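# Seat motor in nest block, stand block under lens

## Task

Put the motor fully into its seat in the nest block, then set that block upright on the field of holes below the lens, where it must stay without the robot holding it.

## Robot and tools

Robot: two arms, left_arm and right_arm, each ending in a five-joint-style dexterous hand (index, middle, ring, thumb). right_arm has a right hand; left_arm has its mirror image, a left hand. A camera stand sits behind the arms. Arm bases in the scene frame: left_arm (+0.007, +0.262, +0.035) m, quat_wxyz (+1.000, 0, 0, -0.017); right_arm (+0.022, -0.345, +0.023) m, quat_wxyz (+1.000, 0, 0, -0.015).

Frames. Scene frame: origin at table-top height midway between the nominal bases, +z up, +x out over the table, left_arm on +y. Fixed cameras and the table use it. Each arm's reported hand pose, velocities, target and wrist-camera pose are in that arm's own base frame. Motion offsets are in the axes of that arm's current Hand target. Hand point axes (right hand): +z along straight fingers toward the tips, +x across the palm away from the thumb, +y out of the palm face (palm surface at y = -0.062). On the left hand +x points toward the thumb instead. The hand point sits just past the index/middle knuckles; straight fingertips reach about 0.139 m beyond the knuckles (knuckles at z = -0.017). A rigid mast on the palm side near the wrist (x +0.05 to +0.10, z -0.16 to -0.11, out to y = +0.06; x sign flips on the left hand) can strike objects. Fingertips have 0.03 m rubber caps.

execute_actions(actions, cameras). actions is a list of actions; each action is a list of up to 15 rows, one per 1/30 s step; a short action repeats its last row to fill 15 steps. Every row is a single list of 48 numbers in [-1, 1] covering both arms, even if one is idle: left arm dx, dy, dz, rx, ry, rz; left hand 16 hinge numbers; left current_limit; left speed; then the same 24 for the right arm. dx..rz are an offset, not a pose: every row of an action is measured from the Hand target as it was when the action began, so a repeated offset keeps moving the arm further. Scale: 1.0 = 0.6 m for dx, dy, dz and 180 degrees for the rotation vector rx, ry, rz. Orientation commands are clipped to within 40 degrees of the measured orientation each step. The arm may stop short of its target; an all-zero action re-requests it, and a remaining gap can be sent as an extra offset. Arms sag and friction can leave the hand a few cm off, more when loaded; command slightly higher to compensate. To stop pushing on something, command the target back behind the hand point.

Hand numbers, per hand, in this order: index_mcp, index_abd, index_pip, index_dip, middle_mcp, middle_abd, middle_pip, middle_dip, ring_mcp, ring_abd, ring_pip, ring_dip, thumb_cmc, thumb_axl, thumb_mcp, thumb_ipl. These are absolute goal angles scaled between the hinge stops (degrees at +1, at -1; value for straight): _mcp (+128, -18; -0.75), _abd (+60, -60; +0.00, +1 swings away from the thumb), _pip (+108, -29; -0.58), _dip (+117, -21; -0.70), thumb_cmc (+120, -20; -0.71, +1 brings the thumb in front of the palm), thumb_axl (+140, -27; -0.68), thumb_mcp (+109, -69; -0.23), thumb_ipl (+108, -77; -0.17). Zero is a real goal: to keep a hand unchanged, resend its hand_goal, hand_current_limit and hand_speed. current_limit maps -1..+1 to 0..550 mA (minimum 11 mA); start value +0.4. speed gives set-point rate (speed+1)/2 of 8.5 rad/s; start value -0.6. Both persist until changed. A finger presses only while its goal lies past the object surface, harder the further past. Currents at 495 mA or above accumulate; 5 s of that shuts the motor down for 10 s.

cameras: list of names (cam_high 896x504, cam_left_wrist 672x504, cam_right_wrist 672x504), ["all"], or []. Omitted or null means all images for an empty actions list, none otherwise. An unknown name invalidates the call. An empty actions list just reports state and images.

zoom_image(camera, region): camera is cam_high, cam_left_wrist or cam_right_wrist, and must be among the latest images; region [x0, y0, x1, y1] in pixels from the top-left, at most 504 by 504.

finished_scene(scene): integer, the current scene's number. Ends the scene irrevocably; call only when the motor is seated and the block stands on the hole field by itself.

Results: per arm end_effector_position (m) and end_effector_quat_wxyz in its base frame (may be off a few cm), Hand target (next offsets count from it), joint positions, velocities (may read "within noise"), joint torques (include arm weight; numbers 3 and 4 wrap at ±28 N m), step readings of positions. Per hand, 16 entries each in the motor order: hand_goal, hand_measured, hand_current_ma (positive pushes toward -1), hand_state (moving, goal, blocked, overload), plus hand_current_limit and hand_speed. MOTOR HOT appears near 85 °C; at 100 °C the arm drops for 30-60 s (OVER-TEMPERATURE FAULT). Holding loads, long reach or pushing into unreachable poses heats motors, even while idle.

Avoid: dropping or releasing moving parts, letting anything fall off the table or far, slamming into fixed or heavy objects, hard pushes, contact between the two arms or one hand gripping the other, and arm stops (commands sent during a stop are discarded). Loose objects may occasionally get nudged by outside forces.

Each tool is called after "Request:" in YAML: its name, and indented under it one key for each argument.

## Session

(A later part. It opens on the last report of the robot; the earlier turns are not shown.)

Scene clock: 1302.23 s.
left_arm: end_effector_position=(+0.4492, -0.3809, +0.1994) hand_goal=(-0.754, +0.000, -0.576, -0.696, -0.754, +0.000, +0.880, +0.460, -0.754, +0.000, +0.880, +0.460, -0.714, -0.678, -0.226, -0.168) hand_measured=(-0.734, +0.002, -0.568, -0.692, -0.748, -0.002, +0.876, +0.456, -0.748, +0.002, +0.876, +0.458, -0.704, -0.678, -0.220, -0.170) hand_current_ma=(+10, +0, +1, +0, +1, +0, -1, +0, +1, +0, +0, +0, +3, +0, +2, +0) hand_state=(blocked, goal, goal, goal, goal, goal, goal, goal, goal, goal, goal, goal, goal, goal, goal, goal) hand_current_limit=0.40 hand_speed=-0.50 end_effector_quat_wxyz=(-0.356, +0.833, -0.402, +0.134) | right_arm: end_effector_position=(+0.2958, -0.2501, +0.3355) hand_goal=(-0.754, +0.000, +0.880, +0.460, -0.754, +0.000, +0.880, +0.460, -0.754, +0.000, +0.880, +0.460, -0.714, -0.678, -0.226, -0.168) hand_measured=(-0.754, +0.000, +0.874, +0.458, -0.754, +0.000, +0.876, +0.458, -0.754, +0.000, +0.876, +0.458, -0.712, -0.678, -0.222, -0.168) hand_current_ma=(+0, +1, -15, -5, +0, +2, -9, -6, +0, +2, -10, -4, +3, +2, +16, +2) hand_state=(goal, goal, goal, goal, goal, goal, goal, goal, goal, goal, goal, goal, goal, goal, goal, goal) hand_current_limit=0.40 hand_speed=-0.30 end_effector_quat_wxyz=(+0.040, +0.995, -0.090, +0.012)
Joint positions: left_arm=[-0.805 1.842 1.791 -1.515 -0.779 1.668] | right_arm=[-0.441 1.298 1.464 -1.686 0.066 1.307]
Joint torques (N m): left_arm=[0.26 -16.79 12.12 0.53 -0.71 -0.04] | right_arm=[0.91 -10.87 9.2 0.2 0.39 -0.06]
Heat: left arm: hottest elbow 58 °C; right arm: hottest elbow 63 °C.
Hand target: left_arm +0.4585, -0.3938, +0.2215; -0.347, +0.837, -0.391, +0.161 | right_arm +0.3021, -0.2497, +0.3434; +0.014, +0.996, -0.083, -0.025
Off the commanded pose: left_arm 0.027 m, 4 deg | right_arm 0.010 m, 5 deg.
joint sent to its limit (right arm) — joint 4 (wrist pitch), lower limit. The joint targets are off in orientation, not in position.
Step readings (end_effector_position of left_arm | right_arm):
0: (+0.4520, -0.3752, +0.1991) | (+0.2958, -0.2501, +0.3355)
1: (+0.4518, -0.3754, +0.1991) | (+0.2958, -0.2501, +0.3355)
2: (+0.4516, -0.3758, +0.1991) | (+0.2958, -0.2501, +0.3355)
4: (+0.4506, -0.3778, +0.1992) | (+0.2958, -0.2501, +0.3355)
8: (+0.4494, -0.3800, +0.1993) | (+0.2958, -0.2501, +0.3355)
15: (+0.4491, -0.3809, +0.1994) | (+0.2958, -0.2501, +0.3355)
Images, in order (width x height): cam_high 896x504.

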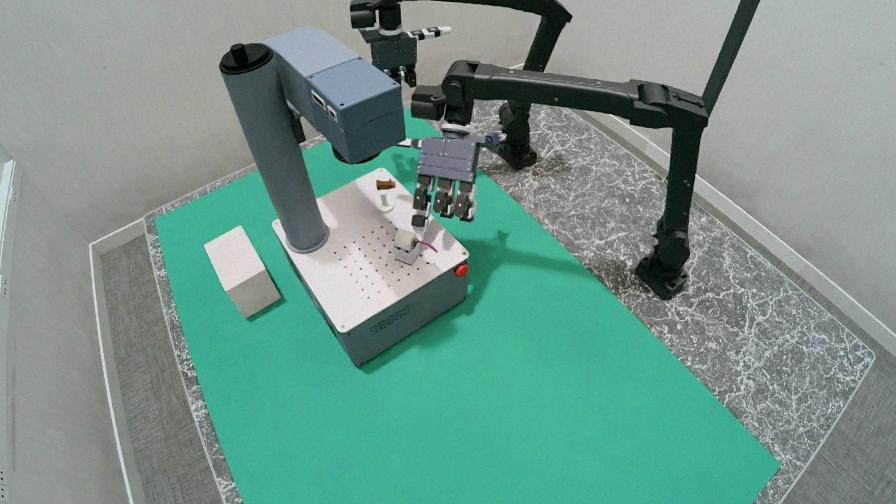

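Request:
execute_actions:
  actions:
    - [[0.006,0.007,0.001,0,0,0,-0.754,0,-0.576,-0.696,-0.754,0,0.88,0.46,-0.754,0,0.88,0.46,-0.714,-0.678,-0.226,-0.168,0.4,-0.5,0,0,0,0,0,0,-0.754,0,0.88,0.46,-0.754,0,0.88,0.46,-0.754,0,0.88,0.46,-0.714,-0.678,-0.226,-0.168,0.4,-0.3],[0.0115,0.0115,-0.002,0,0,0,-0.754,0,-0.576,-0.696,-0.754,0,0.88,0.46,-0.754,0,0.88,0.46,-0.714,-0.678,-0.226,-0.168,0.4,-0.5,0,0,0,0,0,0,-0.754,0,0.88,0.46,-0.754,0,0.88,0.46,-0.754,0,0.88,0.46,-0.714,-0.678,-0.226,-0.168,0.4,-0.3]]
  cameras: ["cam_high"]

Request:
zoom_image:
  camera: "cam_high"
  region: [380, 200, 440, 270]

Scene clock: 1304.57 s.
left_arm: end_effector_position=(+0.4490, -0.3889, +0.2039) hand_goal=(-0.754, +0.000, -0.576, -0.696, -0.754, +0.000, +0.880, +0.460, -0.754, +0.000, +0.880, +0.460, -0.714, -0.678, -0.226, -0.168) hand_measured=(-0.734, +0.002, -0.570, -0.692, -0.748, -0.002, +0.876, +0.456, -0.748, +0.002, +0.876, +0.458, -0.704, -0.678, -0.220, -0.170) hand_current_ma=(+10, +0, +1, +0, +1, +0, -1, +0, +1, +0, +0, +0, +3, +0, +2, +0) hand_state=(blocked, goal, goal, goal, goal, goal, goal, goal, goal, goal, goal, goal, goal, goal, goal, goal) hand_current_limit=0.40 hand_speed=-0.50 end_effector_quat_wxyz=(-0.352, +0.835, -0.398, +0.144) | right_arm: end_effector_position=(+0.2958, -0.2501, +0.3355) hand_goal=(-0.754, +0.000, +0.880, +0.460, -0.754, +0.000, +0.880, +0.460, -0.754, +0.000, +0.880, +0.460, -0.714, -0.678, -0.226, -0.168) hand_measured=(-0.754, +0.000, +0.874, +0.458, -0.754, +0.000, +0.876, +0.458, -0.754, +0.000, +0.876, +0.458, -0.712, -0.678, -0.222, -0.168) hand_current_ma=(+0, +1, -15, -5, +0, +2, -9, -6, +0, +2, -10, -4, +3, +2, +16, +2) hand_state=(goal, goal, goal, goal, goal, goal, goal, goal, goal, goal, goal, goal, goal, goal, goal, goal) hand_current_limit=0.40 hand_speed=-0.30 end_effector_quat_wxyz=(+0.040, +0.995, -0.090, +0.012)
Joint positions: left_arm=[-0.815 1.844 1.804 -1.515 -0.78 1.653] | right_arm=[-0.441 1.298 1.464 -1.686 0.066 1.307]
Joint torques (N m): left_arm=[0.32 -15.33 12.6 0.24 -0.7 -0.06] | right_arm=[0.85 -10.93 9.21 0.18 0.4 -0.06]
Heat: left arm: hottest elbow 58 °C; right arm: hottest elbow 63 °C.
Hand target: left_arm +0.4585, -0.4027, +0.2174; -0.347, +0.837, -0.391, +0.161 | right_arm +0.3021, -0.2497, +0.3434; +0.014, +0.996, -0.083, -0.025
Off the commanded pose: left_arm 0.022 m, 2 deg | right_arm 0.010 m, 5 deg.
joint sent to its limit (right arm) — joint 4 (wrist pitch), lower limit. The joint targets are off in orientation, not in position.
Step readings (end_effector_position of left_arm | right_arm):
0: (+0.4492, -0.3809, +0.1994) | (+0.2958, -0.2501, +0.3355)
1: (+0.4491, -0.3811, +0.1994) | (+0.2958, -0.2501, +0.3355)
2: (+0.4487, -0.3822, +0.1997) | (+0.2958, -0.2501, +0.3355)
4: (+0.4489, -0.3842, +0.2007) | (+0.2958, -0.2501, +0.3355)
8: (+0.4490, -0.3878, +0.2032) | (+0.2958, -0.2501, +0.3355)
15: (+0.4489, -0.3889, +0.2039) | (+0.2958, -0.2501, +0.3355)
Images, in order (width x height): cam_high 896x504.

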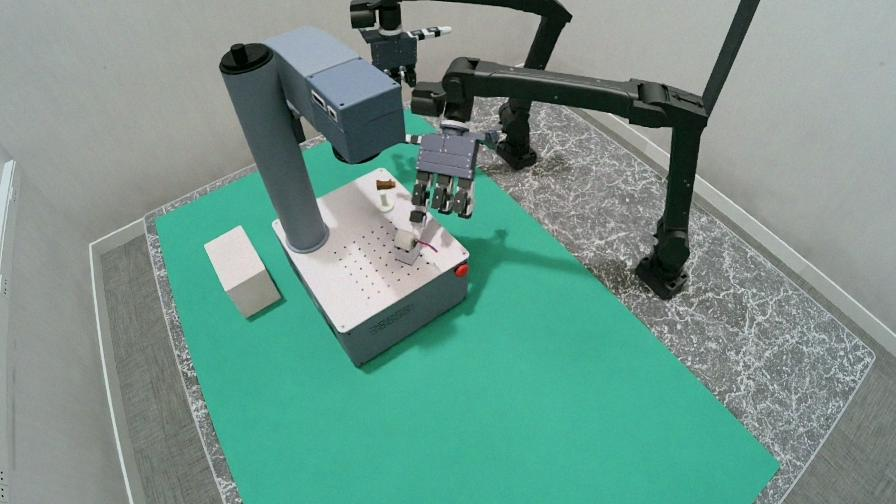

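Scaled by 7.200 from the camera's 896x504 image, which has a finer 1280x720 frame.

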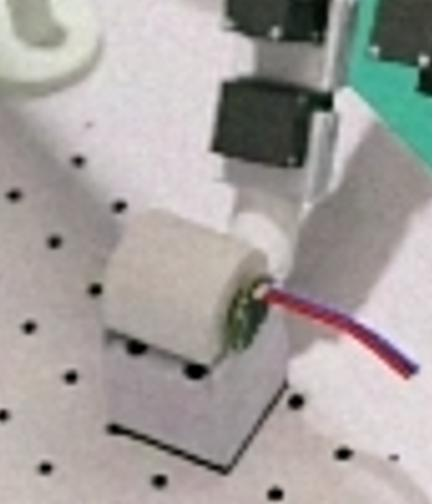

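Request:
execute_actions:
  actions:
    - [[0,0.006,0.006,0,0,0,-0.754,0,-0.576,-0.696,-0.754,0,0.88,0.46,-0.754,0,0.88,0.46,-0.714,-0.678,-0.226,-0.168,0.4,-0.5,0,0,0,0,0,0,-0.754,0,0.88,0.46,-0.754,0,0.88,0.46,-0.754,0,0.88,0.46,-0.714,-0.678,-0.226,-0.168,0.4,-0.3],[0,0.0125,0.0125,0,0,0,-0.754,0,-0.576,-0.696,-0.754,0,0.88,0.46,-0.754,0,0.88,0.46,-0.714,-0.678,-0.226,-0.168,0.4,-0.5,0,0,0,0,0,0,-0.754,0,0.88,0.46,-0.754,0,0.88,0.46,-0.754,0,0.88,0.46,-0.714,-0.678,-0.226,-0.168,0.4,-0.3]]

Scene clock: 1307.37 s.
left_arm: end_effector_position=(+0.4502, -0.3903, +0.2025) hand_goal=(-0.754, +0.000, -0.576, -0.696, -0.754, +0.000, +0.880, +0.460, -0.754, +0.000, +0.880, +0.460, -0.714, -0.678, -0.226, -0.168) hand_measured=(-0.734, +0.002, -0.570, -0.692, -0.748, -0.002, +0.876, +0.456, -0.748, +0.002, +0.876, +0.458, -0.704, -0.678, -0.220, -0.170) hand_current_ma=(+10, +0, +1, +0, +1, +0, -1, +0, +1, +0, +0, +0, +3, +0, +2, +0) hand_state=(blocked, goal, goal, goal, goal, goal, goal, goal, goal, goal, goal, goal, goal, goal, goal, goal) hand_current_limit=0.40 hand_speed=-0.50 end_effector_quat_wxyz=(-0.352, +0.835, -0.398, +0.145) | right_arm: end_effector_position=(+0.2958, -0.2501, +0.3355) hand_goal=(-0.754, +0.000, +0.880, +0.460, -0.754, +0.000, +0.880, +0.460, -0.754, +0.000, +0.880, +0.460, -0.714, -0.678, -0.226, -0.168) hand_measured=(-0.754, +0.000, +0.874, +0.458, -0.754, +0.000, +0.876, +0.458, -0.754, +0.000, +0.876, +0.458, -0.712, -0.678, -0.222, -0.168) hand_current_ma=(+0, +1, -15, -5, +0, +2, -9, -6, +0, +2, -10, -4, +3, +2, +16, +2) hand_state=(goal, goal, goal, goal, goal, goal, goal, goal, goal, goal, goal, goal, goal, goal, goal, goal) hand_current_limit=0.40 hand_speed=-0.30 end_effector_quat_wxyz=(+0.040, +0.995, -0.090, +0.012)
Joint positions: left_arm=[-0.815 1.846 1.804 -1.508 -0.78 1.652] | right_arm=[-0.441 1.298 1.464 -1.686 0.066 1.307]
Joint torques (N m): left_arm=[0.26 -15.38 10.84 0.94 -0.71 -0.06] | right_arm=[0.91 -10.99 9.21 0.17 0.39 -0.05]
Heat: left arm: hottest elbow 57 °C; right arm: hottest elbow 63 °C.
Hand target: left_arm +0.4585, -0.4026, +0.2069; -0.347, +0.837, -0.391, +0.161 | right_arm +0.3021, -0.2497, +0.3434; +0.014, +0.996, -0.083, -0.025
Off the commanded pose: left_arm 0.016 m, 2 deg | right_arm 0.010 m, 5 deg.
joint sent to its limit (right arm) — joint 4 (wrist pitch), lower limit. The joint targets are off in orientation, not in position.
Step readings (end_effector_position of left_arm | right_arm):
0: (+0.4490, -0.3889, +0.2039) | (+0.2958, -0.2501, +0.3355)
1: (+0.4490, -0.3889, +0.2039) | (+0.2958, -0.2501, +0.3355)
2: (+0.4491, -0.3891, +0.2039) | (+0.2958, -0.2501, +0.3355)
4: (+0.4497, -0.3897, +0.2037) | (+0.2958, -0.2501, +0.3355)
8: (+0.4502, -0.3902, +0.2029) | (+0.2958, -0.2501, +0.3355)
15: (+0.4502, -0.3903, +0.2025) | (+0.2958, -0.2501, +0.3355)

Request:
execute_actions:
  actions:
    - [[0.0022,-0.002,0.0115,0,0,0,-0.754,0,-0.576,-0.696,-0.754,0,0.88,0.46,-0.754,0,0.88,0.46,-0.714,-0.678,-0.226,-0.168,0.4,-0.5,0,0,0,0,0,0,-0.754,0,0.88,0.46,-0.754,0,0.88,0.46,-0.754,0,0.88,0.46,-0.714,-0.678,-0.226,-0.168,0.4,-0.3],[0.0045,-0.004,0.023,0,0,0,-0.754,0,-0.576,-0.696,-0.754,0,0.88,0.46,-0.754,0,0.88,0.46,-0.714,-0.678,-0.226,-0.168,0.4,-0.5,0,0,0,0,0,0,-0.754,0,0.88,0.46,-0.754,0,0.88,0.46,-0.754,0,0.88,0.46,-0.714,-0.678,-0.226,-0.168,0.4,-0.3]]
  cameras: ["cam_high"]

Request:
zoom_image:
  camera: "cam_high"
  region: [380, 200, 440, 270]

Scene clock: 1309.80 s.
left_arm: end_effector_position=(+0.4591, -0.3935, +0.1993) hand_goal=(-0.754, +0.000, -0.576, -0.696, -0.754, +0.000, +0.880, +0.460, -0.754, +0.000, +0.880, +0.460, -0.714, -0.678, -0.226, -0.168) hand_measured=(-0.734, +0.002, -0.570, -0.692, -0.748, -0.002, +0.876, +0.456, -0.748, +0.002, +0.876, +0.458, -0.704, -0.678, -0.220, -0.170) hand_current_ma=(+10, +0, +1, +0, +1, +0, -1, +0, +1, +0, +0, +0, +3, +0, +2, +0) hand_state=(blocked, goal, goal, goal, goal, goal, goal, goal, goal, goal, goal, goal, goal, goal, goal, goal) hand_current_limit=0.40 hand_speed=-0.50 end_effector_quat_wxyz=(-0.348, +0.836, -0.394, +0.155) | right_arm: end_effector_position=(+0.2958, -0.2501, +0.3355) hand_goal=(-0.754, +0.000, +0.880, +0.460, -0.754, +0.000, +0.880, +0.460, -0.754, +0.000, +0.880, +0.460, -0.714, -0.678, -0.226, -0.168) hand_measured=(-0.754, +0.000, +0.874, +0.458, -0.754, +0.000, +0.876, +0.458, -0.754, +0.000, +0.876, +0.458, -0.712, -0.678, -0.222, -0.168) hand_current_ma=(+0, +1, -15, -5, +0, +2, -9, -6, +0, +2, -10, -4, +3, +2, +16, +2) hand_state=(goal, goal, goal, goal, goal, goal, goal, goal, goal, goal, goal, goal, goal, goal, goal, goal) hand_current_limit=0.40 hand_speed=-0.30 end_effector_quat_wxyz=(+0.040, +0.995, -0.090, +0.012)
Joint positions: left_arm=[-0.808 1.853 1.804 -1.472 -0.78 1.664] | right_arm=[-0.441 1.298 1.464 -1.686 0.066 1.307]
Joint torques (N m): left_arm=[1.2 -15.44 10.03 0.99 -0.68 0.08] | right_arm=[0.85 -10.87 9.2 0.17 0.4 -0.06]
Heat: left arm: hottest elbow 56 °C; right arm: hottest elbow 63 °C.
Hand target: left_arm +0.4690, -0.3972, +0.1987; -0.347, +0.837, -0.391, +0.161 | right_arm +0.3021, -0.2497, +0.3434; +0.014, +0.996, -0.083, -0.025
Off the commanded pose: left_arm 0.011 m, 1 deg | right_arm 0.010 m, 5 deg.
joint sent to its limit (right arm) — joint 4 (wrist pitch), lower limit. The joint targets are off in orientation, not in position.
Step readings (end_effector_position of left_arm | right_arm):
0: (+0.4502, -0.3903, +0.2025) | (+0.2958, -0.2501, +0.3355)
1: (+0.4506, -0.3907, +0.2025) | (+0.2958, -0.2501, +0.3355)
2: (+0.4520, -0.3918, +0.2025) | (+0.2958, -0.2501, +0.3355)
4: (+0.4556, -0.3944, +0.2020) | (+0.2958, -0.2501, +0.3355)
8: (+0.4590, -0.3940, +0.1998) | (+0.2958, -0.2501, +0.3355)
15: (+0.4592, -0.3936, +0.1993) | (+0.2958, -0.2501, +0.3355)
Images, in order (width x height): cam_high 896x504.

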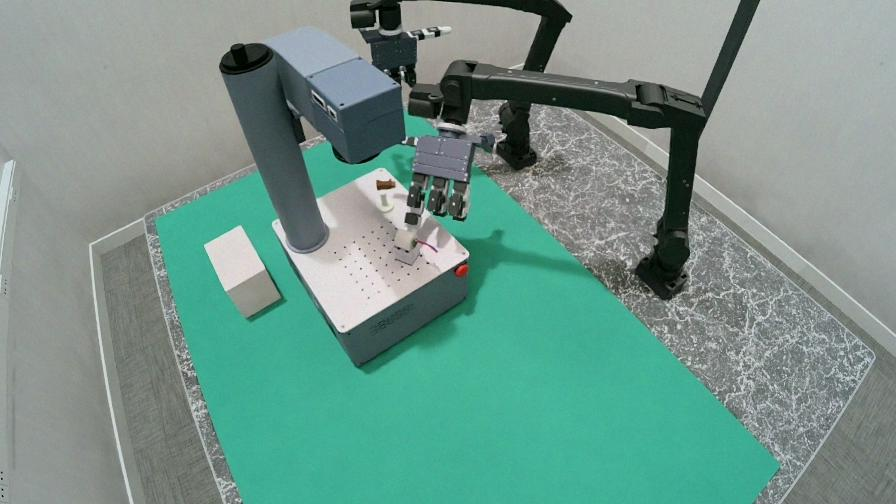

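Scaled by 7.200 from the camera's 896x504 image, which has a finer 1280x720 frame.

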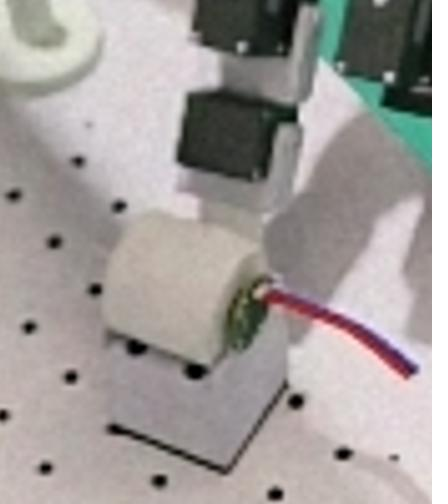

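Request:
execute_actions:
  actions:
    - [[-0.0073,-0.0088,0.0088,0,0,0,-0.754,0,-0.576,-0.696,-0.754,0,0.88,0.46,-0.754,0,0.88,0.46,-0.714,-0.678,-0.226,-0.168,0.4,-0.5,0,0,0,0,0,0,-0.754,0,0.88,0.46,-0.754,0,0.88,0.46,-0.754,0,0.88,0.46,-0.714,-0.678,-0.226,-0.168,0.4,-0.3],[-0.0147,-0.0175,0.0175,0,0,0,-0.754,0,-0.576,-0.696,-0.754,0,0.88,0.46,-0.754,0,0.88,0.46,-0.714,-0.678,-0.226,-0.168,0.4,-0.5,0,0,0,0,0,0,-0.754,0,0.88,0.46,-0.754,0,0.88,0.46,-0.754,0,0.88,0.46,-0.714,-0.678,-0.226,-0.168,0.4,-0.3]]
  cameras: ["cam_high"]

Request:
zoom_image:
  camera: "cam_high"
  region: [380, 200, 440, 270]

Scene clock: 1314.40 s.
left_arm: end_effector_position=(+0.4604, -0.3912, +0.1908) hand_goal=(-0.754, +0.000, -0.576, -0.696, -0.754, +0.000, +0.880, +0.460, -0.754, +0.000, +0.880, +0.460, -0.714, -0.678, -0.226, -0.168) hand_measured=(-0.724, +0.010, -0.564, -0.692, -0.748, -0.002, +0.876, +0.456, -0.748, +0.002, +0.876, +0.458, -0.704, -0.678, -0.220, -0.170) hand_current_ma=(+20, +2, +3, +0, +1, +0, -1, +0, +1, +0, +0, +0, +3, +0, +2, +0) hand_state=(blocked, goal, goal, goal, goal, goal, goal, goal, goal, goal, goal, goal, goal, goal, goal, goal) hand_current_limit=0.40 hand_speed=-0.50 end_effector_quat_wxyz=(-0.347, +0.832, -0.406, +0.152) | right_arm: end_effector_position=(+0.2958, -0.2501, +0.3355) hand_goal=(-0.754, +0.000, +0.880, +0.460, -0.754, +0.000, +0.880, +0.460, -0.754, +0.000, +0.880, +0.460, -0.714, -0.678, -0.226, -0.168) hand_measured=(-0.754, +0.000, +0.874, +0.458, -0.754, +0.000, +0.876, +0.458, -0.754, +0.000, +0.876, +0.458, -0.712, -0.678, -0.222, -0.168) hand_current_ma=(+0, +1, -15, -5, +0, +2, -9, -6, +0, +2, -10, -4, +3, +2, +16, +2) hand_state=(goal, goal, goal, goal, goal, goal, goal, goal, goal, goal, goal, goal, goal, goal, goal, goal) hand_current_limit=0.40 hand_speed=-0.30 end_effector_quat_wxyz=(+0.040, +0.995, -0.090, +0.012)
Joint positions: left_arm=[-0.802 1.853 1.782 -1.436 -0.775 1.703] | right_arm=[-0.441 1.298 1.464 -1.686 0.066 1.307]
Joint torques (N m): left_arm=[2.55 -17.38 8.75 1.16 -0.8 0.08] | right_arm=[0.91 -10.81 9.21 0.18 0.4 -0.06]
Heat: left arm: hottest elbow 56 °C; right arm: hottest elbow 63 °C.
Hand target: left_arm +0.4747, -0.3811, +0.1988; -0.347, +0.837, -0.391, +0.161 | right_arm +0.3021, -0.2497, +0.3434; +0.014, +0.996, -0.083, -0.025
Off the commanded pose: left_arm 0.019 m, 2 deg | right_arm 0.010 m, 5 deg.
joint sent to its limit (right arm) — joint 4 (wrist pitch), lower limit. The joint targets are off in orientation, not in position.
Step readings (end_effector_position of left_arm | right_arm):
0: (+0.4591, -0.3935, +0.1993) | (+0.2958, -0.2501, +0.3355)
1: (+0.4593, -0.3935, +0.1990) | (+0.2958, -0.2501, +0.3355)
2: (+0.4601, -0.3933, +0.1978) | (+0.2958, -0.2501, +0.3355)
4: (+0.4609, -0.3929, +0.1948) | (+0.2958, -0.2501, +0.3355)
8: (+0.4608, -0.3915, +0.1908) | (+0.2958, -0.2501, +0.3355)
15: (+0.4605, -0.3912, +0.1908) | (+0.2958, -0.2501, +0.3355)
Images, in order (width x height): cam_high 896x504.

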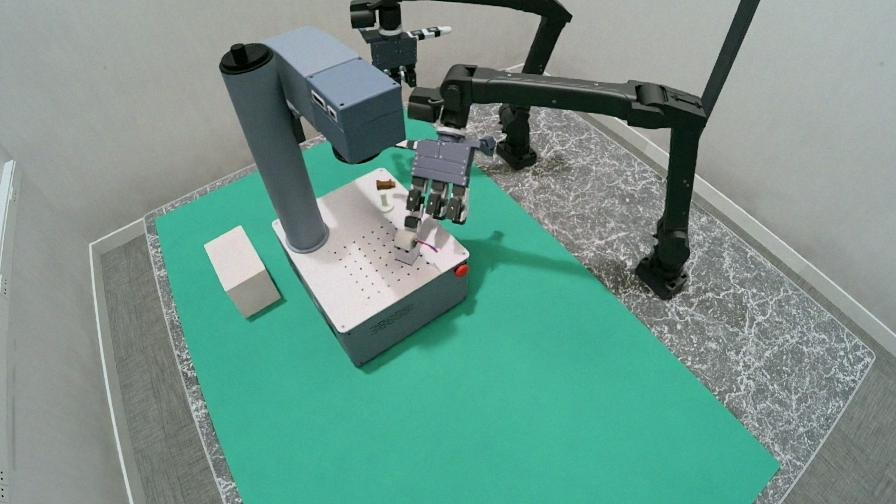

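Scaled by 7.200 from the camera's 896x504 image, which has a finer 1280x720 frame.

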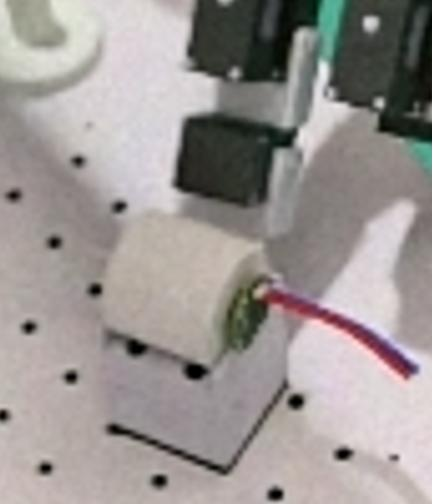

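Request:
execute_actions:
  actions:
    - [[0.0058,-0.0123,0.0123,0,0,0,-0.754,0,-0.576,-0.696,-0.754,0,0.88,0.46,-0.754,0,0.88,0.46,-0.714,-0.678,-0.226,-0.168,0.4,-0.5,0,0,0,0,0,0,-0.754,0,0.88,0.46,-0.754,0,0.88,0.46,-0.754,0,0.88,0.46,-0.714,-0.678,-0.226,-0.168,0.4,-0.3],[0.0115,-0.0247,0.0247,0,0,0,-0.754,0,-0.576,-0.696,-0.754,0,0.88,0.46,-0.754,0,0.88,0.46,-0.714,-0.678,-0.226,-0.168,0.4,-0.5,0,0,0,0,0,0,-0.754,0,0.88,0.46,-0.754,0,0.88,0.46,-0.754,0,0.88,0.46,-0.714,-0.678,-0.226,-0.168,0.4,-0.3]]
  cameras: ["cam_high"]

Request:
zoom_image:
  camera: "cam_high"
  region: [380, 200, 440, 270]

Scene clock: 1318.73 s.
left_arm: end_effector_position=(+0.4781, -0.3777, +0.1909) hand_goal=(-0.754, +0.000, -0.576, -0.696, -0.754, +0.000, +0.880, +0.460, -0.754, +0.000, +0.880, +0.460, -0.714, -0.678, -0.226, -0.168) hand_measured=(-0.716, -0.016, -0.560, -0.690, -0.748, -0.002, +0.876, +0.456, -0.748, +0.002, +0.876, +0.458, -0.704, -0.678, -0.220, -0.170) hand_current_ma=(+32, -4, +6, +1, +1, +0, -1, +0, +1, +0, +0, +0, +3, +0, +2, +0) hand_state=(blocked, goal, goal, goal, goal, goal, goal, goal, goal, goal, goal, goal, goal, goal, goal, goal) hand_current_limit=0.40 hand_speed=-0.50 end_effector_quat_wxyz=(-0.345, +0.833, -0.404, +0.152) | right_arm: end_effector_position=(+0.2958, -0.2501, +0.3355) hand_goal=(-0.754, +0.000, +0.880, +0.460, -0.754, +0.000, +0.880, +0.460, -0.754, +0.000, +0.880, +0.460, -0.714, -0.678, -0.226, -0.168) hand_measured=(-0.754, +0.000, +0.874, +0.458, -0.754, +0.000, +0.876, +0.458, -0.754, +0.000, +0.876, +0.458, -0.712, -0.678, -0.222, -0.168) hand_current_ma=(+0, +1, -15, -5, +0, +2, -9, -6, +0, +2, -10, -4, +3, +2, +16, +2) hand_state=(goal, goal, goal, goal, goal, goal, goal, goal, goal, goal, goal, goal, goal, goal, goal, goal) hand_current_limit=0.40 hand_speed=-0.30 end_effector_quat_wxyz=(+0.040, +0.995, -0.090, +0.012)
Joint positions: left_arm=[-0.763 1.853 1.782 -1.4 -0.769 1.751] | right_arm=[-0.441 1.298 1.464 -1.686 0.066 1.307]
Joint torques (N m): left_arm=[2.14 -16.21 10.7 0.84 -0.87 0.1] | right_arm=[0.85 -10.93 9.21 0.18 0.4 -0.06]
Heat: left arm: hottest elbow 55 °C; right arm: hottest elbow 63 °C.
Hand target: left_arm +0.4952, -0.3727, +0.1988; -0.347, +0.837, -0.391, +0.161 | right_arm +0.3021, -0.2497, +0.3434; +0.014, +0.996, -0.083, -0.025
Off the commanded pose: left_arm 0.019 m, 2 deg | right_arm 0.010 m, 5 deg.
joint sent to its limit (right arm) — joint 4 (wrist pitch), lower limit. The joint targets are off in orientation, not in position.
Step readings (end_effector_position of left_arm | right_arm):
0: (+0.4604, -0.3911, +0.1908) | (+0.2958, -0.2501, +0.3355)
1: (+0.4609, -0.3907, +0.1908) | (+0.2958, -0.2501, +0.3355)
2: (+0.4617, -0.3902, +0.1907) | (+0.2958, -0.2501, +0.3355)
4: (+0.4658, -0.3886, +0.1906) | (+0.2958, -0.2501, +0.3355)
8: (+0.4746, -0.3820, +0.1909) | (+0.2958, -0.2501, +0.3355)
15: (+0.4782, -0.3778, +0.1909) | (+0.2958, -0.2501, +0.3355)
Images, in order (width x height): cam_high 896x504.

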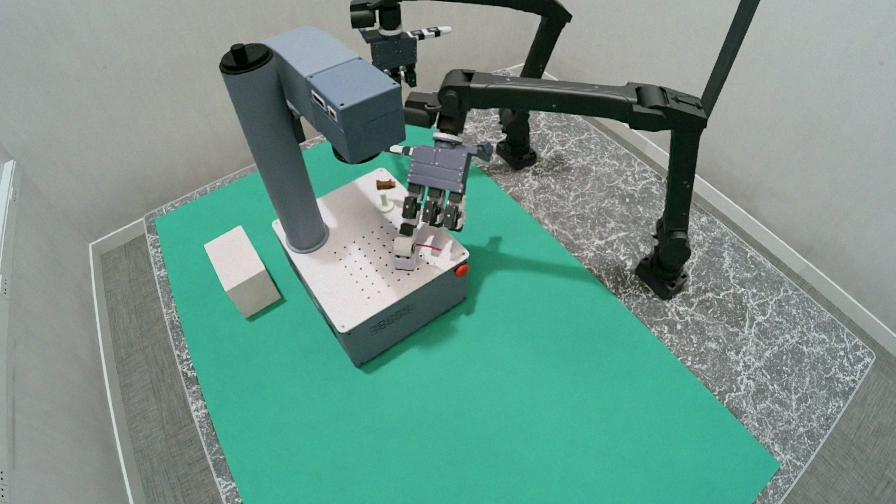

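Scaled by 7.200 from the camera's 896x504 image, which has a finer 1280x720 frame.

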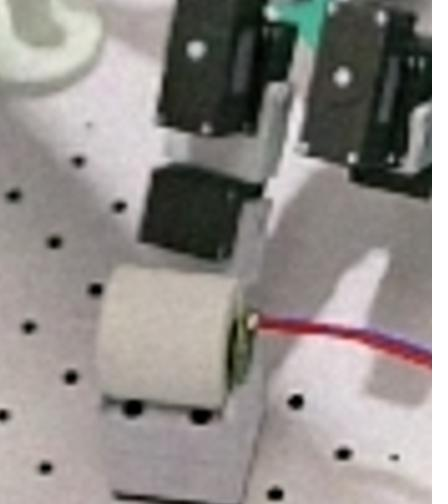

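Request:
zoom_image:
  camera: "cam_high"
  region: [380, 225, 440, 285]

Scaled by 8.400 from the camera's 896x504 image, which has a finer 1280x720 frame.

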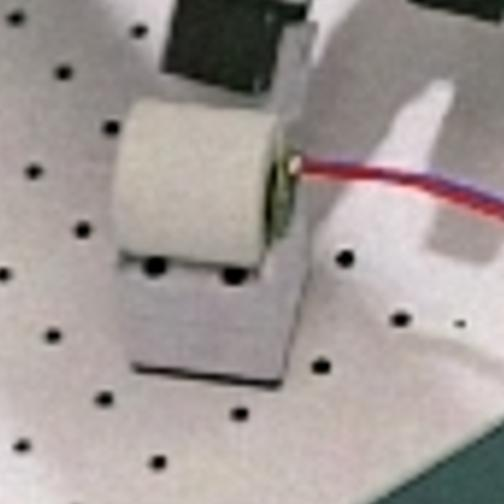

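Request:
execute_actions:
  actions:
    - [[0.001,0.0154,-0.0131,0,0,0,-0.754,0,-0.576,-0.696,-0.754,0,0.88,0.46,-0.754,0,0.88,0.46,-0.714,-0.678,-0.226,-0.168,0.4,-0.5,0,0,0,0,0,0,-0.754,0,0.88,0.46,-0.754,0,0.88,0.46,-0.754,0,0.88,0.46,-0.714,-0.678,-0.226,-0.168,0.4,-0.3],[0.002,0.0308,-0.0262,0,0,0,-0.754,0,-0.576,-0.696,-0.754,0,0.88,0.46,-0.754,0,0.88,0.46,-0.714,-0.678,-0.226,-0.168,0.4,-0.5,0,0,0,0,0,0,-0.754,0,0.88,0.46,-0.754,0,0.88,0.46,-0.754,0,0.88,0.46,-0.714,-0.678,-0.226,-0.168,0.4,-0.3],[0.003,0.0462,-0.0392,0,0,0,-0.754,0,-0.576,-0.696,-0.754,0,0.88,0.46,-0.754,0,0.88,0.46,-0.714,-0.678,-0.226,-0.168,0.4,-0.5,0,0,0,0,0,0,-0.754,0,0.88,0.46,-0.754,0,0.88,0.46,-0.754,0,0.88,0.46,-0.714,-0.678,-0.226,-0.168,0.4,-0.3]]
  cameras: ["cam_high"]

Request:
zoom_image:
  camera: "cam_high"
  region: [380, 215, 450, 285]

Scene clock: 1332.50 s.
left_arm: end_effector_position=(+0.4610, -0.3930, +0.1911) hand_goal=(-0.754, +0.000, -0.576, -0.696, -0.754, +0.000, +0.880, +0.460, -0.754, +0.000, +0.880, +0.460, -0.714, -0.678, -0.226, -0.168) hand_measured=(-0.734, -0.004, -0.568, -0.692, -0.748, -0.002, +0.876, +0.456, -0.748, +0.002, +0.876, +0.458, -0.704, -0.678, -0.220, -0.170) hand_current_ma=(+10, +0, +1, +0, +1, +0, -1, +0, +1, +0, +0, +0, +3, +0, +2, +0) hand_state=(blocked, goal, goal, goal, goal, goal, goal, goal, goal, goal, goal, goal, goal, goal, goal, goal) hand_current_limit=0.40 hand_speed=-0.50 end_effector_quat_wxyz=(-0.347, +0.835, -0.397, +0.156) | right_arm: end_effector_position=(+0.2958, -0.2501, +0.3355) hand_goal=(-0.754, +0.000, +0.880, +0.460, -0.754, +0.000, +0.880, +0.460, -0.754, +0.000, +0.880, +0.460, -0.714, -0.678, -0.226, -0.168) hand_measured=(-0.754, +0.000, +0.874, +0.458, -0.754, +0.000, +0.876, +0.458, -0.754, +0.000, +0.876, +0.458, -0.712, -0.678, -0.222, -0.168) hand_current_ma=(+0, +1, -15, -5, +0, +2, -9, -6, +0, +2, -10, -4, +3, +2, +16, +2) hand_state=(goal, goal, goal, goal, goal, goal, goal, goal, goal, goal, goal, goal, goal, goal, goal, goal) hand_current_limit=0.40 hand_speed=-0.30 end_effector_quat_wxyz=(+0.040, +0.995, -0.090, +0.012)
Joint positions: left_arm=[-0.805 1.853 1.782 -1.438 -0.779 1.68] | right_arm=[-0.441 1.298 1.464 -1.686 0.066 1.307]
Joint torques (N m): left_arm=[0.79 -15.5 11.04 0.1 -0.71 -0.06] | right_arm=[0.79 -10.93 9.2 0.21 0.39 -0.06]
Heat: left arm: hottest elbow 53 °C; right arm: hottest elbow 63 °C.
Hand target: left_arm +0.4686, -0.3975, +0.1959; -0.347, +0.837, -0.391, +0.161 | right_arm +0.3021, -0.2497, +0.3434; +0.014, +0.996, -0.083, -0.025
Off the commanded pose: left_arm 0.010 m, 1 deg | right_arm 0.010 m, 5 deg.
joint sent to its limit (right arm) — joint 4 (wrist pitch), lower limit. The joint targets are off in orientation, not in position.
Step readings (end_effector_position of left_arm | right_arm):
0: (+0.4781, -0.3777, +0.1909) | (+0.2958, -0.2501, +0.3355)
1: (+0.4779, -0.3781, +0.1909) | (+0.2958, -0.2501, +0.3355)
2: (+0.4773, -0.3790, +0.1910) | (+0.2958, -0.2501, +0.3355)
4: (+0.4735, -0.3808, +0.1910) | (+0.2958, -0.2501, +0.3355)
8: (+0.4648, -0.3876, +0.1909) | (+0.2958, -0.2501, +0.3355)
15: (+0.4608, -0.3929, +0.1910) | (+0.2958, -0.2501, +0.3355)
Images, in order (width x height): cam_high 896x504.

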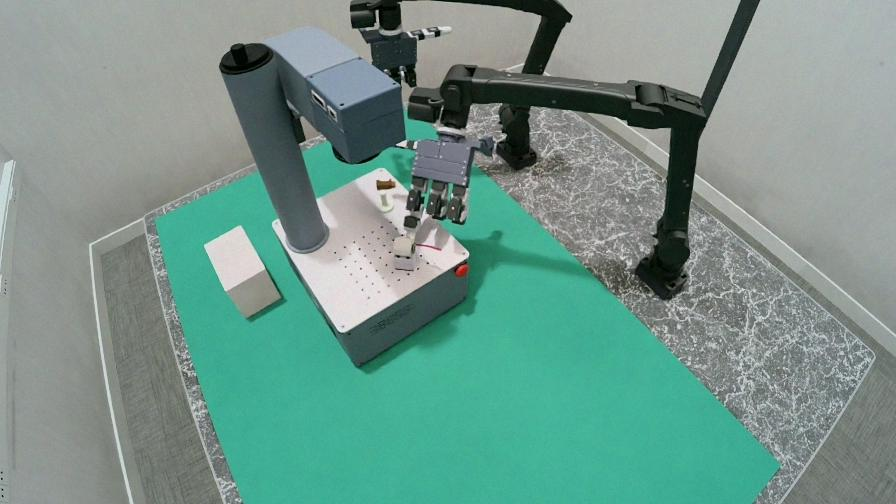

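Scaled by 7.200 from the camera's 896x504 image, which has a finer 1280x720 frame.

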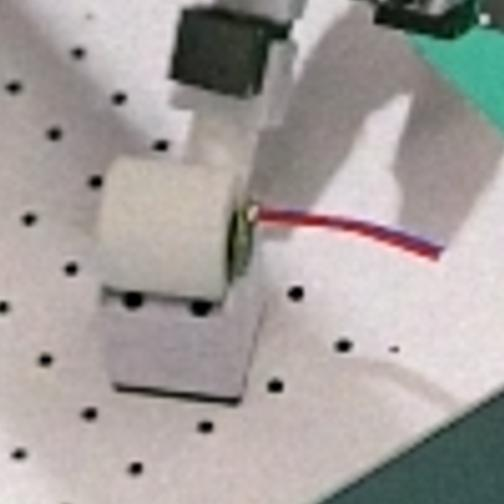

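Request:
execute_actions:
  actions:
    - [[-0.0224,-0.0027,0.0027,0,0,0,-0.754,0,-0.576,-0.696,-0.754,0,0.88,0.46,-0.754,0,0.88,0.46,-0.714,-0.678,-0.226,-0.168,0.4,-0.5,0,0,0,0,0,0,-0.754,0,0.88,0.46,-0.754,0,0.88,0.46,-0.754,0,0.88,0.46,-0.714,-0.678,-0.226,-0.168,0.4,-0.3],[-0.0448,-0.0053,0.0053,0,0,0,-0.754,0,-0.576,-0.696,-0.754,0,0.88,0.46,-0.754,0,0.88,0.46,-0.714,-0.678,-0.226,-0.168,0.4,-0.5,0,0,0,0,0,0,-0.754,0,0.88,0.46,-0.754,0,0.88,0.46,-0.754,0,0.88,0.46,-0.714,-0.678,-0.226,-0.168,0.4,-0.3],[-0.0672,-0.008,0.008,0,0,0,-0.754,0,-0.576,-0.696,-0.754,0,0.88,0.46,-0.754,0,0.88,0.46,-0.714,-0.678,-0.226,-0.168,0.4,-0.5,0,0,0,0,0,0,-0.754,0,0.88,0.46,-0.754,0,0.88,0.46,-0.754,0,0.88,0.46,-0.714,-0.678,-0.226,-0.168,0.4,-0.3]]
  cameras: ["cam_high"]

Request:
zoom_image:
  camera: "cam_high"
  region: [380, 215, 450, 285]

Scene clock: 1335.60 s.
left_arm: end_effector_position=(+0.4436, -0.3607, +0.1777) hand_goal=(-0.754, +0.000, -0.576, -0.696, -0.754, +0.000, +0.880, +0.460, -0.754, +0.000, +0.880, +0.460, -0.714, -0.678, -0.226, -0.168) hand_measured=(-0.748, -0.004, -0.576, -0.698, -0.748, -0.002, +0.876, +0.456, -0.748, +0.002, +0.876, +0.458, -0.704, -0.678, -0.220, -0.170) hand_current_ma=(+1, +0, +0, +0, +1, +0, -1, +0, +1, +0, +0, +0, +3, +0, +2, +0) hand_state=(goal, goal, goal, goal, goal, goal, goal, goal, goal, goal, goal, goal, goal, goal, goal, goal) hand_current_limit=0.40 hand_speed=-0.50 end_effector_quat_wxyz=(-0.355, +0.834, -0.397, +0.142) | right_arm: end_effector_position=(+0.2958, -0.2501, +0.3355) hand_goal=(-0.754, +0.000, +0.880, +0.460, -0.754, +0.000, +0.880, +0.460, -0.754, +0.000, +0.880, +0.460, -0.714, -0.678, -0.226, -0.168) hand_measured=(-0.754, +0.000, +0.874, +0.458, -0.754, +0.000, +0.876, +0.458, -0.754, +0.000, +0.876, +0.458, -0.712, -0.678, -0.222, -0.168) hand_current_ma=(+0, +1, -15, -5, +0, +2, -9, -6, +0, +2, -10, -4, +3, +2, +16, +2) hand_state=(goal, goal, goal, goal, goal, goal, goal, goal, goal, goal, goal, goal, goal, goal, goal, goal) hand_current_limit=0.40 hand_speed=-0.30 end_effector_quat_wxyz=(+0.040, +0.995, -0.090, +0.012)
Joint positions: left_arm=[-0.789 1.783 1.65 -1.401 -0.784 1.686] | right_arm=[-0.441 1.298 1.464 -1.686 0.066 1.307]
Joint torques (N m): left_arm=[0.91 -17.61 9.06 0.99 -0.52 0.11] | right_arm=[0.85 -10.93 9.21 0.18 0.4 -0.05]
Heat: left arm: hottest elbow 53 °C; right arm: hottest elbow 63 °C.
Hand target: left_arm +0.4479, -0.3623, +0.1960; -0.347, +0.837, -0.391, +0.161 | right_arm +0.3021, -0.2497, +0.3434; +0.014, +0.996, -0.083, -0.025
Off the commanded pose: left_arm 0.019 m, 3 deg | right_arm 0.010 m, 5 deg.
joint sent to its limit (right arm) — joint 4 (wrist pitch), lower limit. The joint targets are off in orientation, not in position.
Step readings (end_effector_position of left_arm | right_arm):
0: (+0.4610, -0.3931, +0.1911) | (+0.2958, -0.2501, +0.3355)
1: (+0.4607, -0.3925, +0.1899) | (+0.2958, -0.2501, +0.3355)
2: (+0.4598, -0.3900, +0.1880) | (+0.2958, -0.2501, +0.3355)
4: (+0.4515, -0.3797, +0.1783) | (+0.2958, -0.2501, +0.3355)
8: (+0.4409, -0.3653, +0.1747) | (+0.2958, -0.2501, +0.3355)
15: (+0.4434, -0.3611, +0.1778) | (+0.2958, -0.2501, +0.3355)
Images, in order (width x height): cam_high 896x504.

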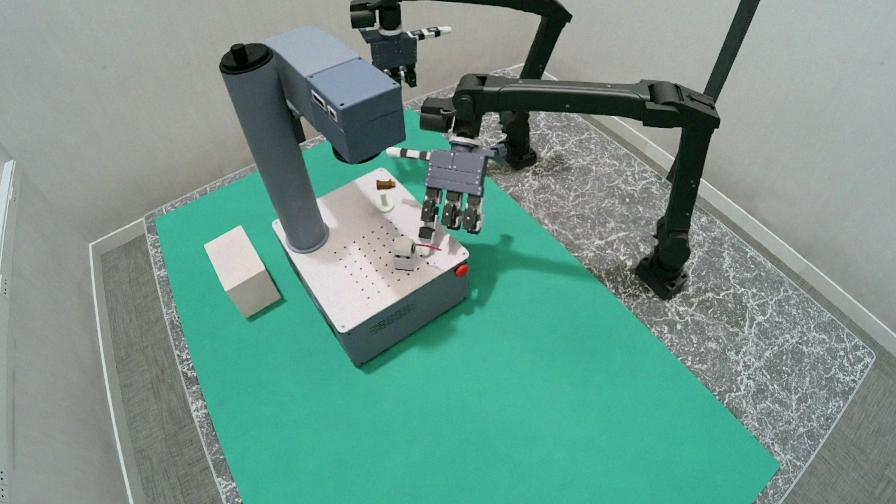

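Scaled by 7.200 from the camera's 896x504 image, which has a finer 1280x720 frame.

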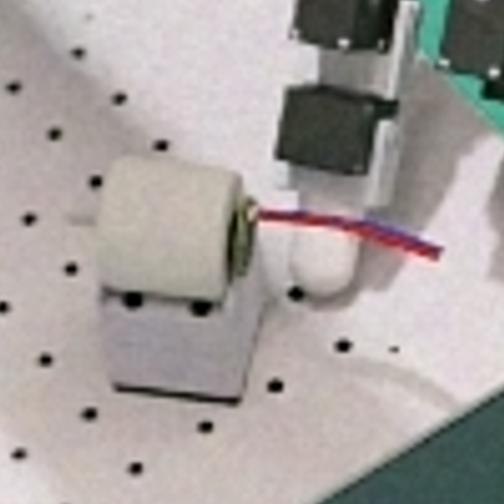

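Request:
execute_actions:
  actions:
    - [[-0.0024,-0.01,0.01,0,0,0,-0.754,0,-0.576,-0.696,-0.754,0,0.88,0.46,-0.754,0,0.88,0.46,-0.714,-0.678,-0.226,-0.168,0.4,-0.5,0,0,0,0,0,0,-0.754,0,0.88,0.46,-0.754,0,0.88,0.46,-0.754,0,0.88,0.46,-0.714,-0.678,-0.226,-0.168,0.4,-0.3],[-0.0048,-0.0205,0.0191,0,0,0,-0.754,0,-0.576,-0.696,-0.754,0,0.88,0.46,-0.754,0,0.88,0.46,-0.714,-0.678,-0.226,-0.168,0.4,-0.5,0,0,0,0,0,0,-0.754,0,0.88,0.46,-0.754,0,0.88,0.46,-0.754,0,0.88,0.46,-0.714,-0.678,-0.226,-0.168,0.4,-0.3]]
  cameras: ["cam_high"]

Request:
zoom_image:
  camera: "cam_high"
  region: [380, 215, 450, 285]

Scene clock: 1339.60 s.
left_arm: end_effector_position=(+0.4564, -0.3482, +0.1764) hand_goal=(-0.754, +0.000, -0.576, -0.696, -0.754, +0.000, +0.880, +0.460, -0.754, +0.000, +0.880, +0.460, -0.714, -0.678, -0.226, -0.168) hand_measured=(-0.748, -0.002, -0.576, -0.698, -0.748, -0.002, +0.876, +0.456, -0.748, +0.002, +0.876, +0.458, -0.704, -0.678, -0.220, -0.170) hand_current_ma=(+1, +0, +0, +0, +1, +0, -1, +0, +1, +0, +0, +0, +3, +0, +2, +0) hand_state=(goal, goal, goal, goal, goal, goal, goal, goal, goal, goal, goal, goal, goal, goal, goal, goal) hand_current_limit=0.40 hand_speed=-0.50 end_effector_quat_wxyz=(-0.355, +0.835, -0.396, +0.141) | right_arm: end_effector_position=(+0.2958, -0.2501, +0.3355) hand_goal=(-0.754, +0.000, +0.880, +0.460, -0.754, +0.000, +0.880, +0.460, -0.754, +0.000, +0.880, +0.460, -0.714, -0.678, -0.226, -0.168) hand_measured=(-0.754, +0.000, +0.874, +0.458, -0.754, +0.000, +0.876, +0.458, -0.754, +0.000, +0.876, +0.458, -0.712, -0.678, -0.222, -0.168) hand_current_ma=(+0, +1, -15, -5, +0, +2, -9, -6, +0, +2, -10, -4, +3, +2, +16, +2) hand_state=(goal, goal, goal, goal, goal, goal, goal, goal, goal, goal, goal, goal, goal, goal, goal, goal) hand_current_limit=0.40 hand_speed=-0.30 end_effector_quat_wxyz=(+0.040, +0.995, -0.090, +0.012)
Joint positions: left_arm=[-0.756 1.78 1.641 -1.367 -0.781 1.728] | right_arm=[-0.441 1.298 1.464 -1.686 0.066 1.307]
Joint torques (N m): left_arm=[0.73 -17.9 8.84 1.06 -0.49 0.11] | right_arm=[0.85 -10.93 9.22 0.2 0.4 -0.06]
Heat: left arm: hottest elbow 53 °C; right arm: hottest elbow 63 °C.
Hand target: left_arm +0.4589, -0.3493, +0.1965; -0.347, +0.837, -0.391, +0.161 | right_arm +0.3021, -0.2497, +0.3434; +0.014, +0.996, -0.083, -0.025
Off the commanded pose: left_arm 0.020 m, 3 deg | right_arm 0.010 m, 5 deg.
joint sent to its limit (right arm) — joint 4 (wrist pitch), lower limit. The joint targets are off in orientation, not in position.
Step readings (end_effector_position of left_arm | right_arm):
0: (+0.4436, -0.3607, +0.1777) | (+0.2958, -0.2501, +0.3355)
1: (+0.4442, -0.3601, +0.1773) | (+0.2958, -0.2501, +0.3355)
2: (+0.4459, -0.3590, +0.1770) | (+0.2958, -0.2501, +0.3355)
4: (+0.4487, -0.3580, +0.1764) | (+0.2958, -0.2501, +0.3355)
8: (+0.4545, -0.3513, +0.1763) | (+0.2958, -0.2501, +0.3355)
15: (+0.4565, -0.3482, +0.1764) | (+0.2958, -0.2501, +0.3355)
Images, in order (width x height): cam_high 896x504.

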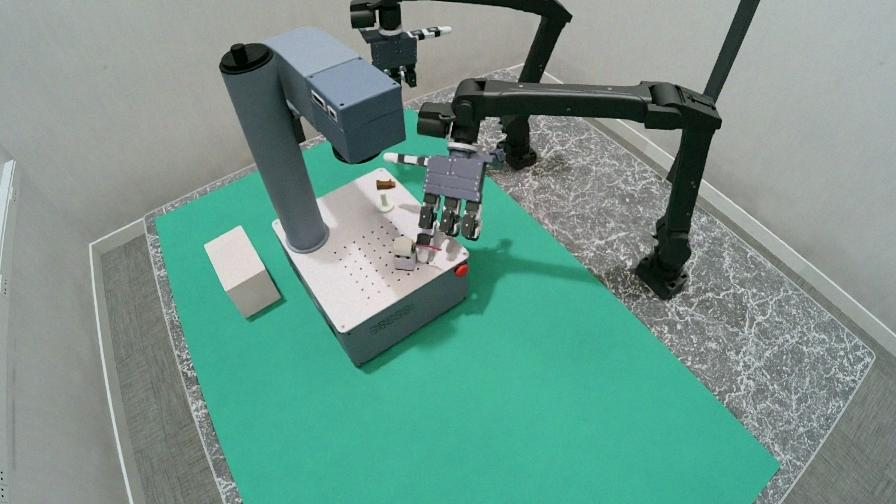

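Scaled by 7.200 from the camera's 896x504 image, which has a finer 1280x720 frame.

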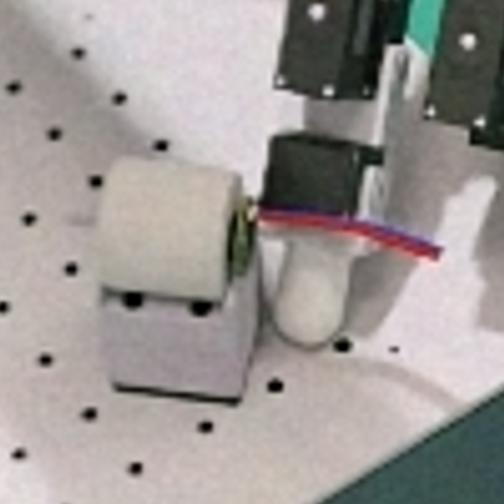

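Request:
execute_actions:
  actions:
    - [[0.0164,-0.0021,0.0021,0,0,0,-0.754,0,-0.576,-0.696,-0.754,0,0.88,0.46,-0.754,0,0.88,0.46,-0.714,-0.678,-0.226,-0.168,0.4,-0.5,0,0,0,0,0,0,-0.754,0,0.88,0.46,-0.754,0,0.88,0.46,-0.754,0,0.88,0.46,-0.714,-0.678,-0.226,-0.168,0.4,-0.3],[0.0328,-0.0042,0.0042,0,0,0,-0.754,0,-0.576,-0.696,-0.754,0,0.88,0.46,-0.754,0,0.88,0.46,-0.714,-0.678,-0.226,-0.168,0.4,-0.5,0,0,0,0,0,0,-0.754,0,0.88,0.46,-0.754,0,0.88,0.46,-0.754,0,0.88,0.46,-0.714,-0.678,-0.226,-0.168,0.4,-0.3],[0.0493,-0.0062,0.0062,0,0,0,-0.754,0,-0.576,-0.696,-0.754,0,0.88,0.46,-0.754,0,0.88,0.46,-0.714,-0.678,-0.226,-0.168,0.4,-0.5,0,0,0,0,0,0,-0.754,0,0.88,0.46,-0.754,0,0.88,0.46,-0.754,0,0.88,0.46,-0.714,-0.678,-0.226,-0.168,0.4,-0.3]]
  cameras: ["cam_high"]

Request:
zoom_image:
  camera: "cam_high"
  region: [380, 215, 450, 285]

Scene clock: 1343.43 s.
left_arm: end_effector_position=(+0.4669, -0.3589, +0.1807) hand_goal=(-0.754, +0.000, -0.576, -0.696, -0.754, +0.000, +0.880, +0.460, -0.754, +0.000, +0.880, +0.460, -0.714, -0.678, -0.226, -0.168) hand_measured=(-0.734, +0.020, -0.570, -0.694, -0.748, -0.002, +0.876, +0.456, -0.748, +0.002, +0.876, +0.458, -0.704, -0.678, -0.220, -0.170) hand_current_ma=(+10, +6, +1, +0, +1, +0, -1, +0, +1, +0, +0, +0, +3, +0, +2, +0) hand_state=(blocked, goal, goal, goal, goal, goal, goal, goal, goal, goal, goal, goal, goal, goal, goal, goal) hand_current_limit=0.40 hand_speed=-0.50 end_effector_quat_wxyz=(-0.351, +0.835, -0.397, +0.146) | right_arm: end_effector_position=(+0.2958, -0.2501, +0.3355) hand_goal=(-0.754, +0.000, +0.880, +0.460, -0.754, +0.000, +0.880, +0.460, -0.754, +0.000, +0.880, +0.460, -0.714, -0.678, -0.226, -0.168) hand_measured=(-0.754, +0.000, +0.874, +0.458, -0.754, +0.000, +0.876, +0.458, -0.754, +0.000, +0.876, +0.458, -0.712, -0.678, -0.222, -0.168) hand_current_ma=(+0, +1, -15, -5, +0, +2, -9, -6, +0, +2, -10, -4, +3, +2, +16, +2) hand_state=(goal, goal, goal, goal, goal, goal, goal, goal, goal, goal, goal, goal, goal, goal, goal, goal) hand_current_limit=0.40 hand_speed=-0.30 end_effector_quat_wxyz=(+0.040, +0.995, -0.090, +0.012)
Joint positions: left_arm=[-0.755 1.809 1.693 -1.374 -0.777 1.737] | right_arm=[-0.441 1.298 1.464 -1.686 0.066 1.307]
Joint torques (N m): left_arm=[0.85 -14.8 13.03 0.34 -0.63 0.09] | right_arm=[0.85 -10.93 9.2 0.2 0.4 -0.06]
Heat: left arm: hottest elbow 53 °C; right arm: hottest elbow 63 °C.
Hand target: left_arm +0.4819, -0.3685, +0.1963; -0.347, +0.837, -0.391, +0.161 | right_arm +0.3021, -0.2497, +0.3434; +0.014, +0.996, -0.083, -0.025
Off the commanded pose: left_arm 0.024 m, 2 deg | right_arm 0.010 m, 5 deg.
joint sent to its limit (right arm) — joint 4 (wrist pitch), lower limit. The joint targets are off in orientation, not in position.
Step readings (end_effector_position of left_arm | right_arm):
0: (+0.4564, -0.3481, +0.1764) | (+0.2958, -0.2501, +0.3355)
1: (+0.4564, -0.3481, +0.1764) | (+0.2958, -0.2501, +0.3355)
2: (+0.4567, -0.3484, +0.1770) | (+0.2958, -0.2501, +0.3355)
4: (+0.4595, -0.3514, +0.1790) | (+0.2958, -0.2501, +0.3355)
8: (+0.4667, -0.3586, +0.1824) | (+0.2958, -0.2501, +0.3355)
15: (+0.4669, -0.3589, +0.1807) | (+0.2958, -0.2501, +0.3355)
Images, in order (width x height): cam_high 896x504.

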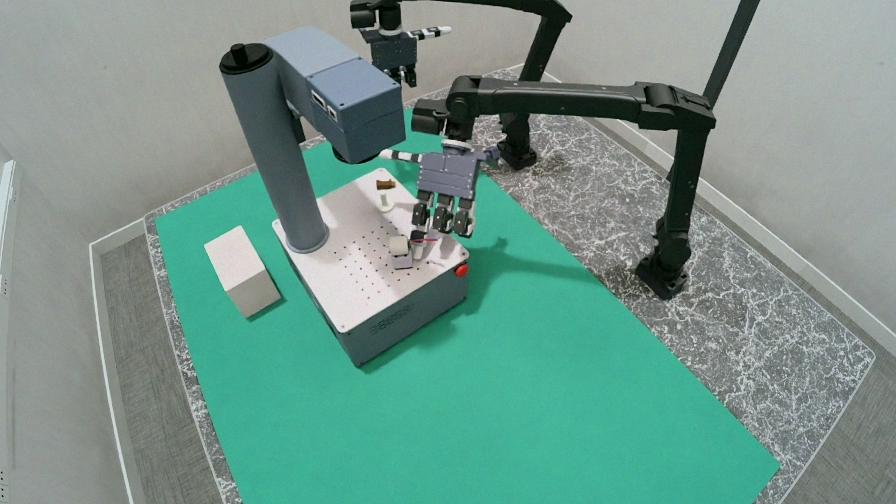

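Scaled by 7.200 from the camera's 896x504 image, which has a finer 1280x720 frame.

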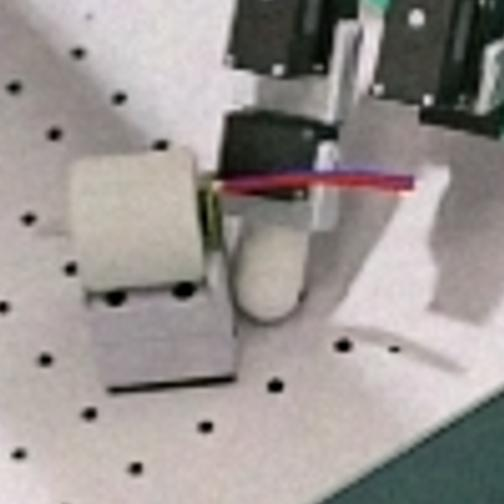

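Request:
execute_actions:
  actions:
    - [[-0.0186,-0.002,0.002,0,0,0,-0.754,0,-0.576,-0.696,-0.754,0,0.88,0.46,-0.754,0,0.88,0.46,-0.714,-0.678,-0.226,-0.168,0.4,-0.5,0,0,0,0,0,0,-0.754,0,0.88,0.46,-0.754,0,0.88,0.46,-0.754,0,0.88,0.46,-0.714,-0.678,-0.226,-0.168,0.4,-0.3],[-0.0372,-0.0039,0.0039,0,0,0,-0.754,0,-0.576,-0.696,-0.754,0,0.88,0.46,-0.754,0,0.88,0.46,-0.714,-0.678,-0.226,-0.168,0.4,-0.5,0,0,0,0,0,0,-0.754,0,0.88,0.46,-0.754,0,0.88,0.46,-0.754,0,0.88,0.46,-0.714,-0.678,-0.226,-0.168,0.4,-0.3]]
  cameras: ["cam_high"]

Request:
zoom_image:
  camera: "cam_high"
  region: [380, 215, 450, 285]

Scene clock: 1348.70 s.
left_arm: end_effector_position=(+0.4627, -0.3537, +0.1787) hand_goal=(-0.754, +0.000, -0.576, -0.696, -0.754, +0.000, +0.880, +0.460, -0.754, +0.000, +0.880, +0.460, -0.714, -0.678, -0.226, -0.168) hand_measured=(-0.736, -0.004, -0.572, -0.696, -0.748, -0.002, +0.876, +0.456, -0.748, +0.002, +0.876, +0.458, -0.704, -0.678, -0.220, -0.170) hand_current_ma=(+7, +0, +0, +0, +1, +0, -1, +0, +1, +0, +0, +0, +3, +0, +2, +0) hand_state=(goal, goal, goal, goal, goal, goal, goal, goal, goal, goal, goal, goal, goal, goal, goal, goal) hand_current_limit=0.40 hand_speed=-0.50 end_effector_quat_wxyz=(-0.351, +0.833, -0.402, +0.143) | right_arm: end_effector_position=(+0.2958, -0.2501, +0.3355) hand_goal=(-0.754, +0.000, +0.880, +0.460, -0.754, +0.000, +0.880, +0.460, -0.754, +0.000, +0.880, +0.460, -0.714, -0.678, -0.226, -0.168) hand_measured=(-0.754, +0.000, +0.874, +0.458, -0.754, +0.000, +0.876, +0.458, -0.754, +0.000, +0.876, +0.458, -0.712, -0.678, -0.222, -0.168) hand_current_ma=(+0, +1, -15, -5, +0, +2, -9, -6, +0, +2, -10, -4, +3, +2, +16, +2) hand_state=(goal, goal, goal, goal, goal, goal, goal, goal, goal, goal, goal, goal, goal, goal, goal, goal) hand_current_limit=0.40 hand_speed=-0.30 end_effector_quat_wxyz=(+0.040, +0.995, -0.090, +0.012)
Joint positions: left_arm=[-0.753 1.795 1.668 -1.362 -0.775 1.75] | right_arm=[-0.441 1.298 1.464 -1.686 0.066 1.307]
Joint torques (N m): left_arm=[1.67 -17.9 8.81 1.14 -0.64 0.11] | right_arm=[0.91 -10.99 9.21 0.2 0.39 -0.06]
Heat: left arm: hottest elbow 53 °C; right arm: hottest elbow 63 °C.
Hand target: left_arm +0.4701, -0.3492, +0.1966; -0.347, +0.837, -0.391, +0.161 | right_arm +0.3021, -0.2497, +0.3434; +0.014, +0.996, -0.083, -0.025
Off the commanded pose: left_arm 0.020 m, 2 deg | right_arm 0.010 m, 5 deg.
joint sent to its limit (right arm) — joint 4 (wrist pitch), lower limit. The joint targets are off in orientation, not in position.
Step readings (end_effector_position of left_arm | right_arm):
0: (+0.4669, -0.3589, +0.1807) | (+0.2958, -0.2501, +0.3355)
1: (+0.4668, -0.3589, +0.1807) | (+0.2958, -0.2501, +0.3355)
2: (+0.4666, -0.3581, +0.1799) | (+0.2958, -0.2501, +0.3355)
4: (+0.4645, -0.3555, +0.1782) | (+0.2958, -0.2501, +0.3355)
8: (+0.4629, -0.3538, +0.1787) | (+0.2958, -0.2501, +0.3355)
15: (+0.4628, -0.3537, +0.1787) | (+0.2958, -0.2501, +0.3355)
Images, in order (width x height): cam_high 896x504.

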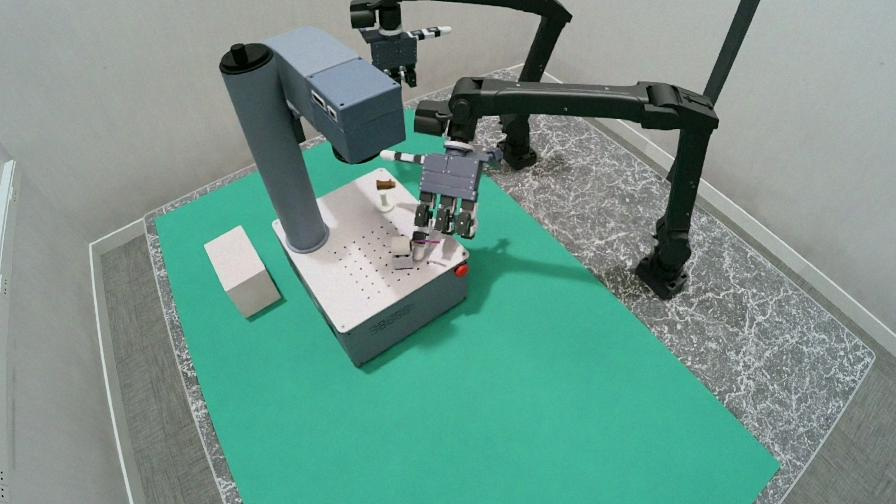

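Scaled by 7.200 from the camera's 896x504 image, which has a finer 1280x720 frame.

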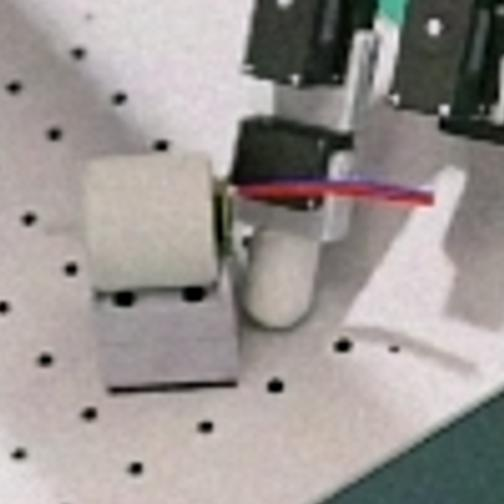

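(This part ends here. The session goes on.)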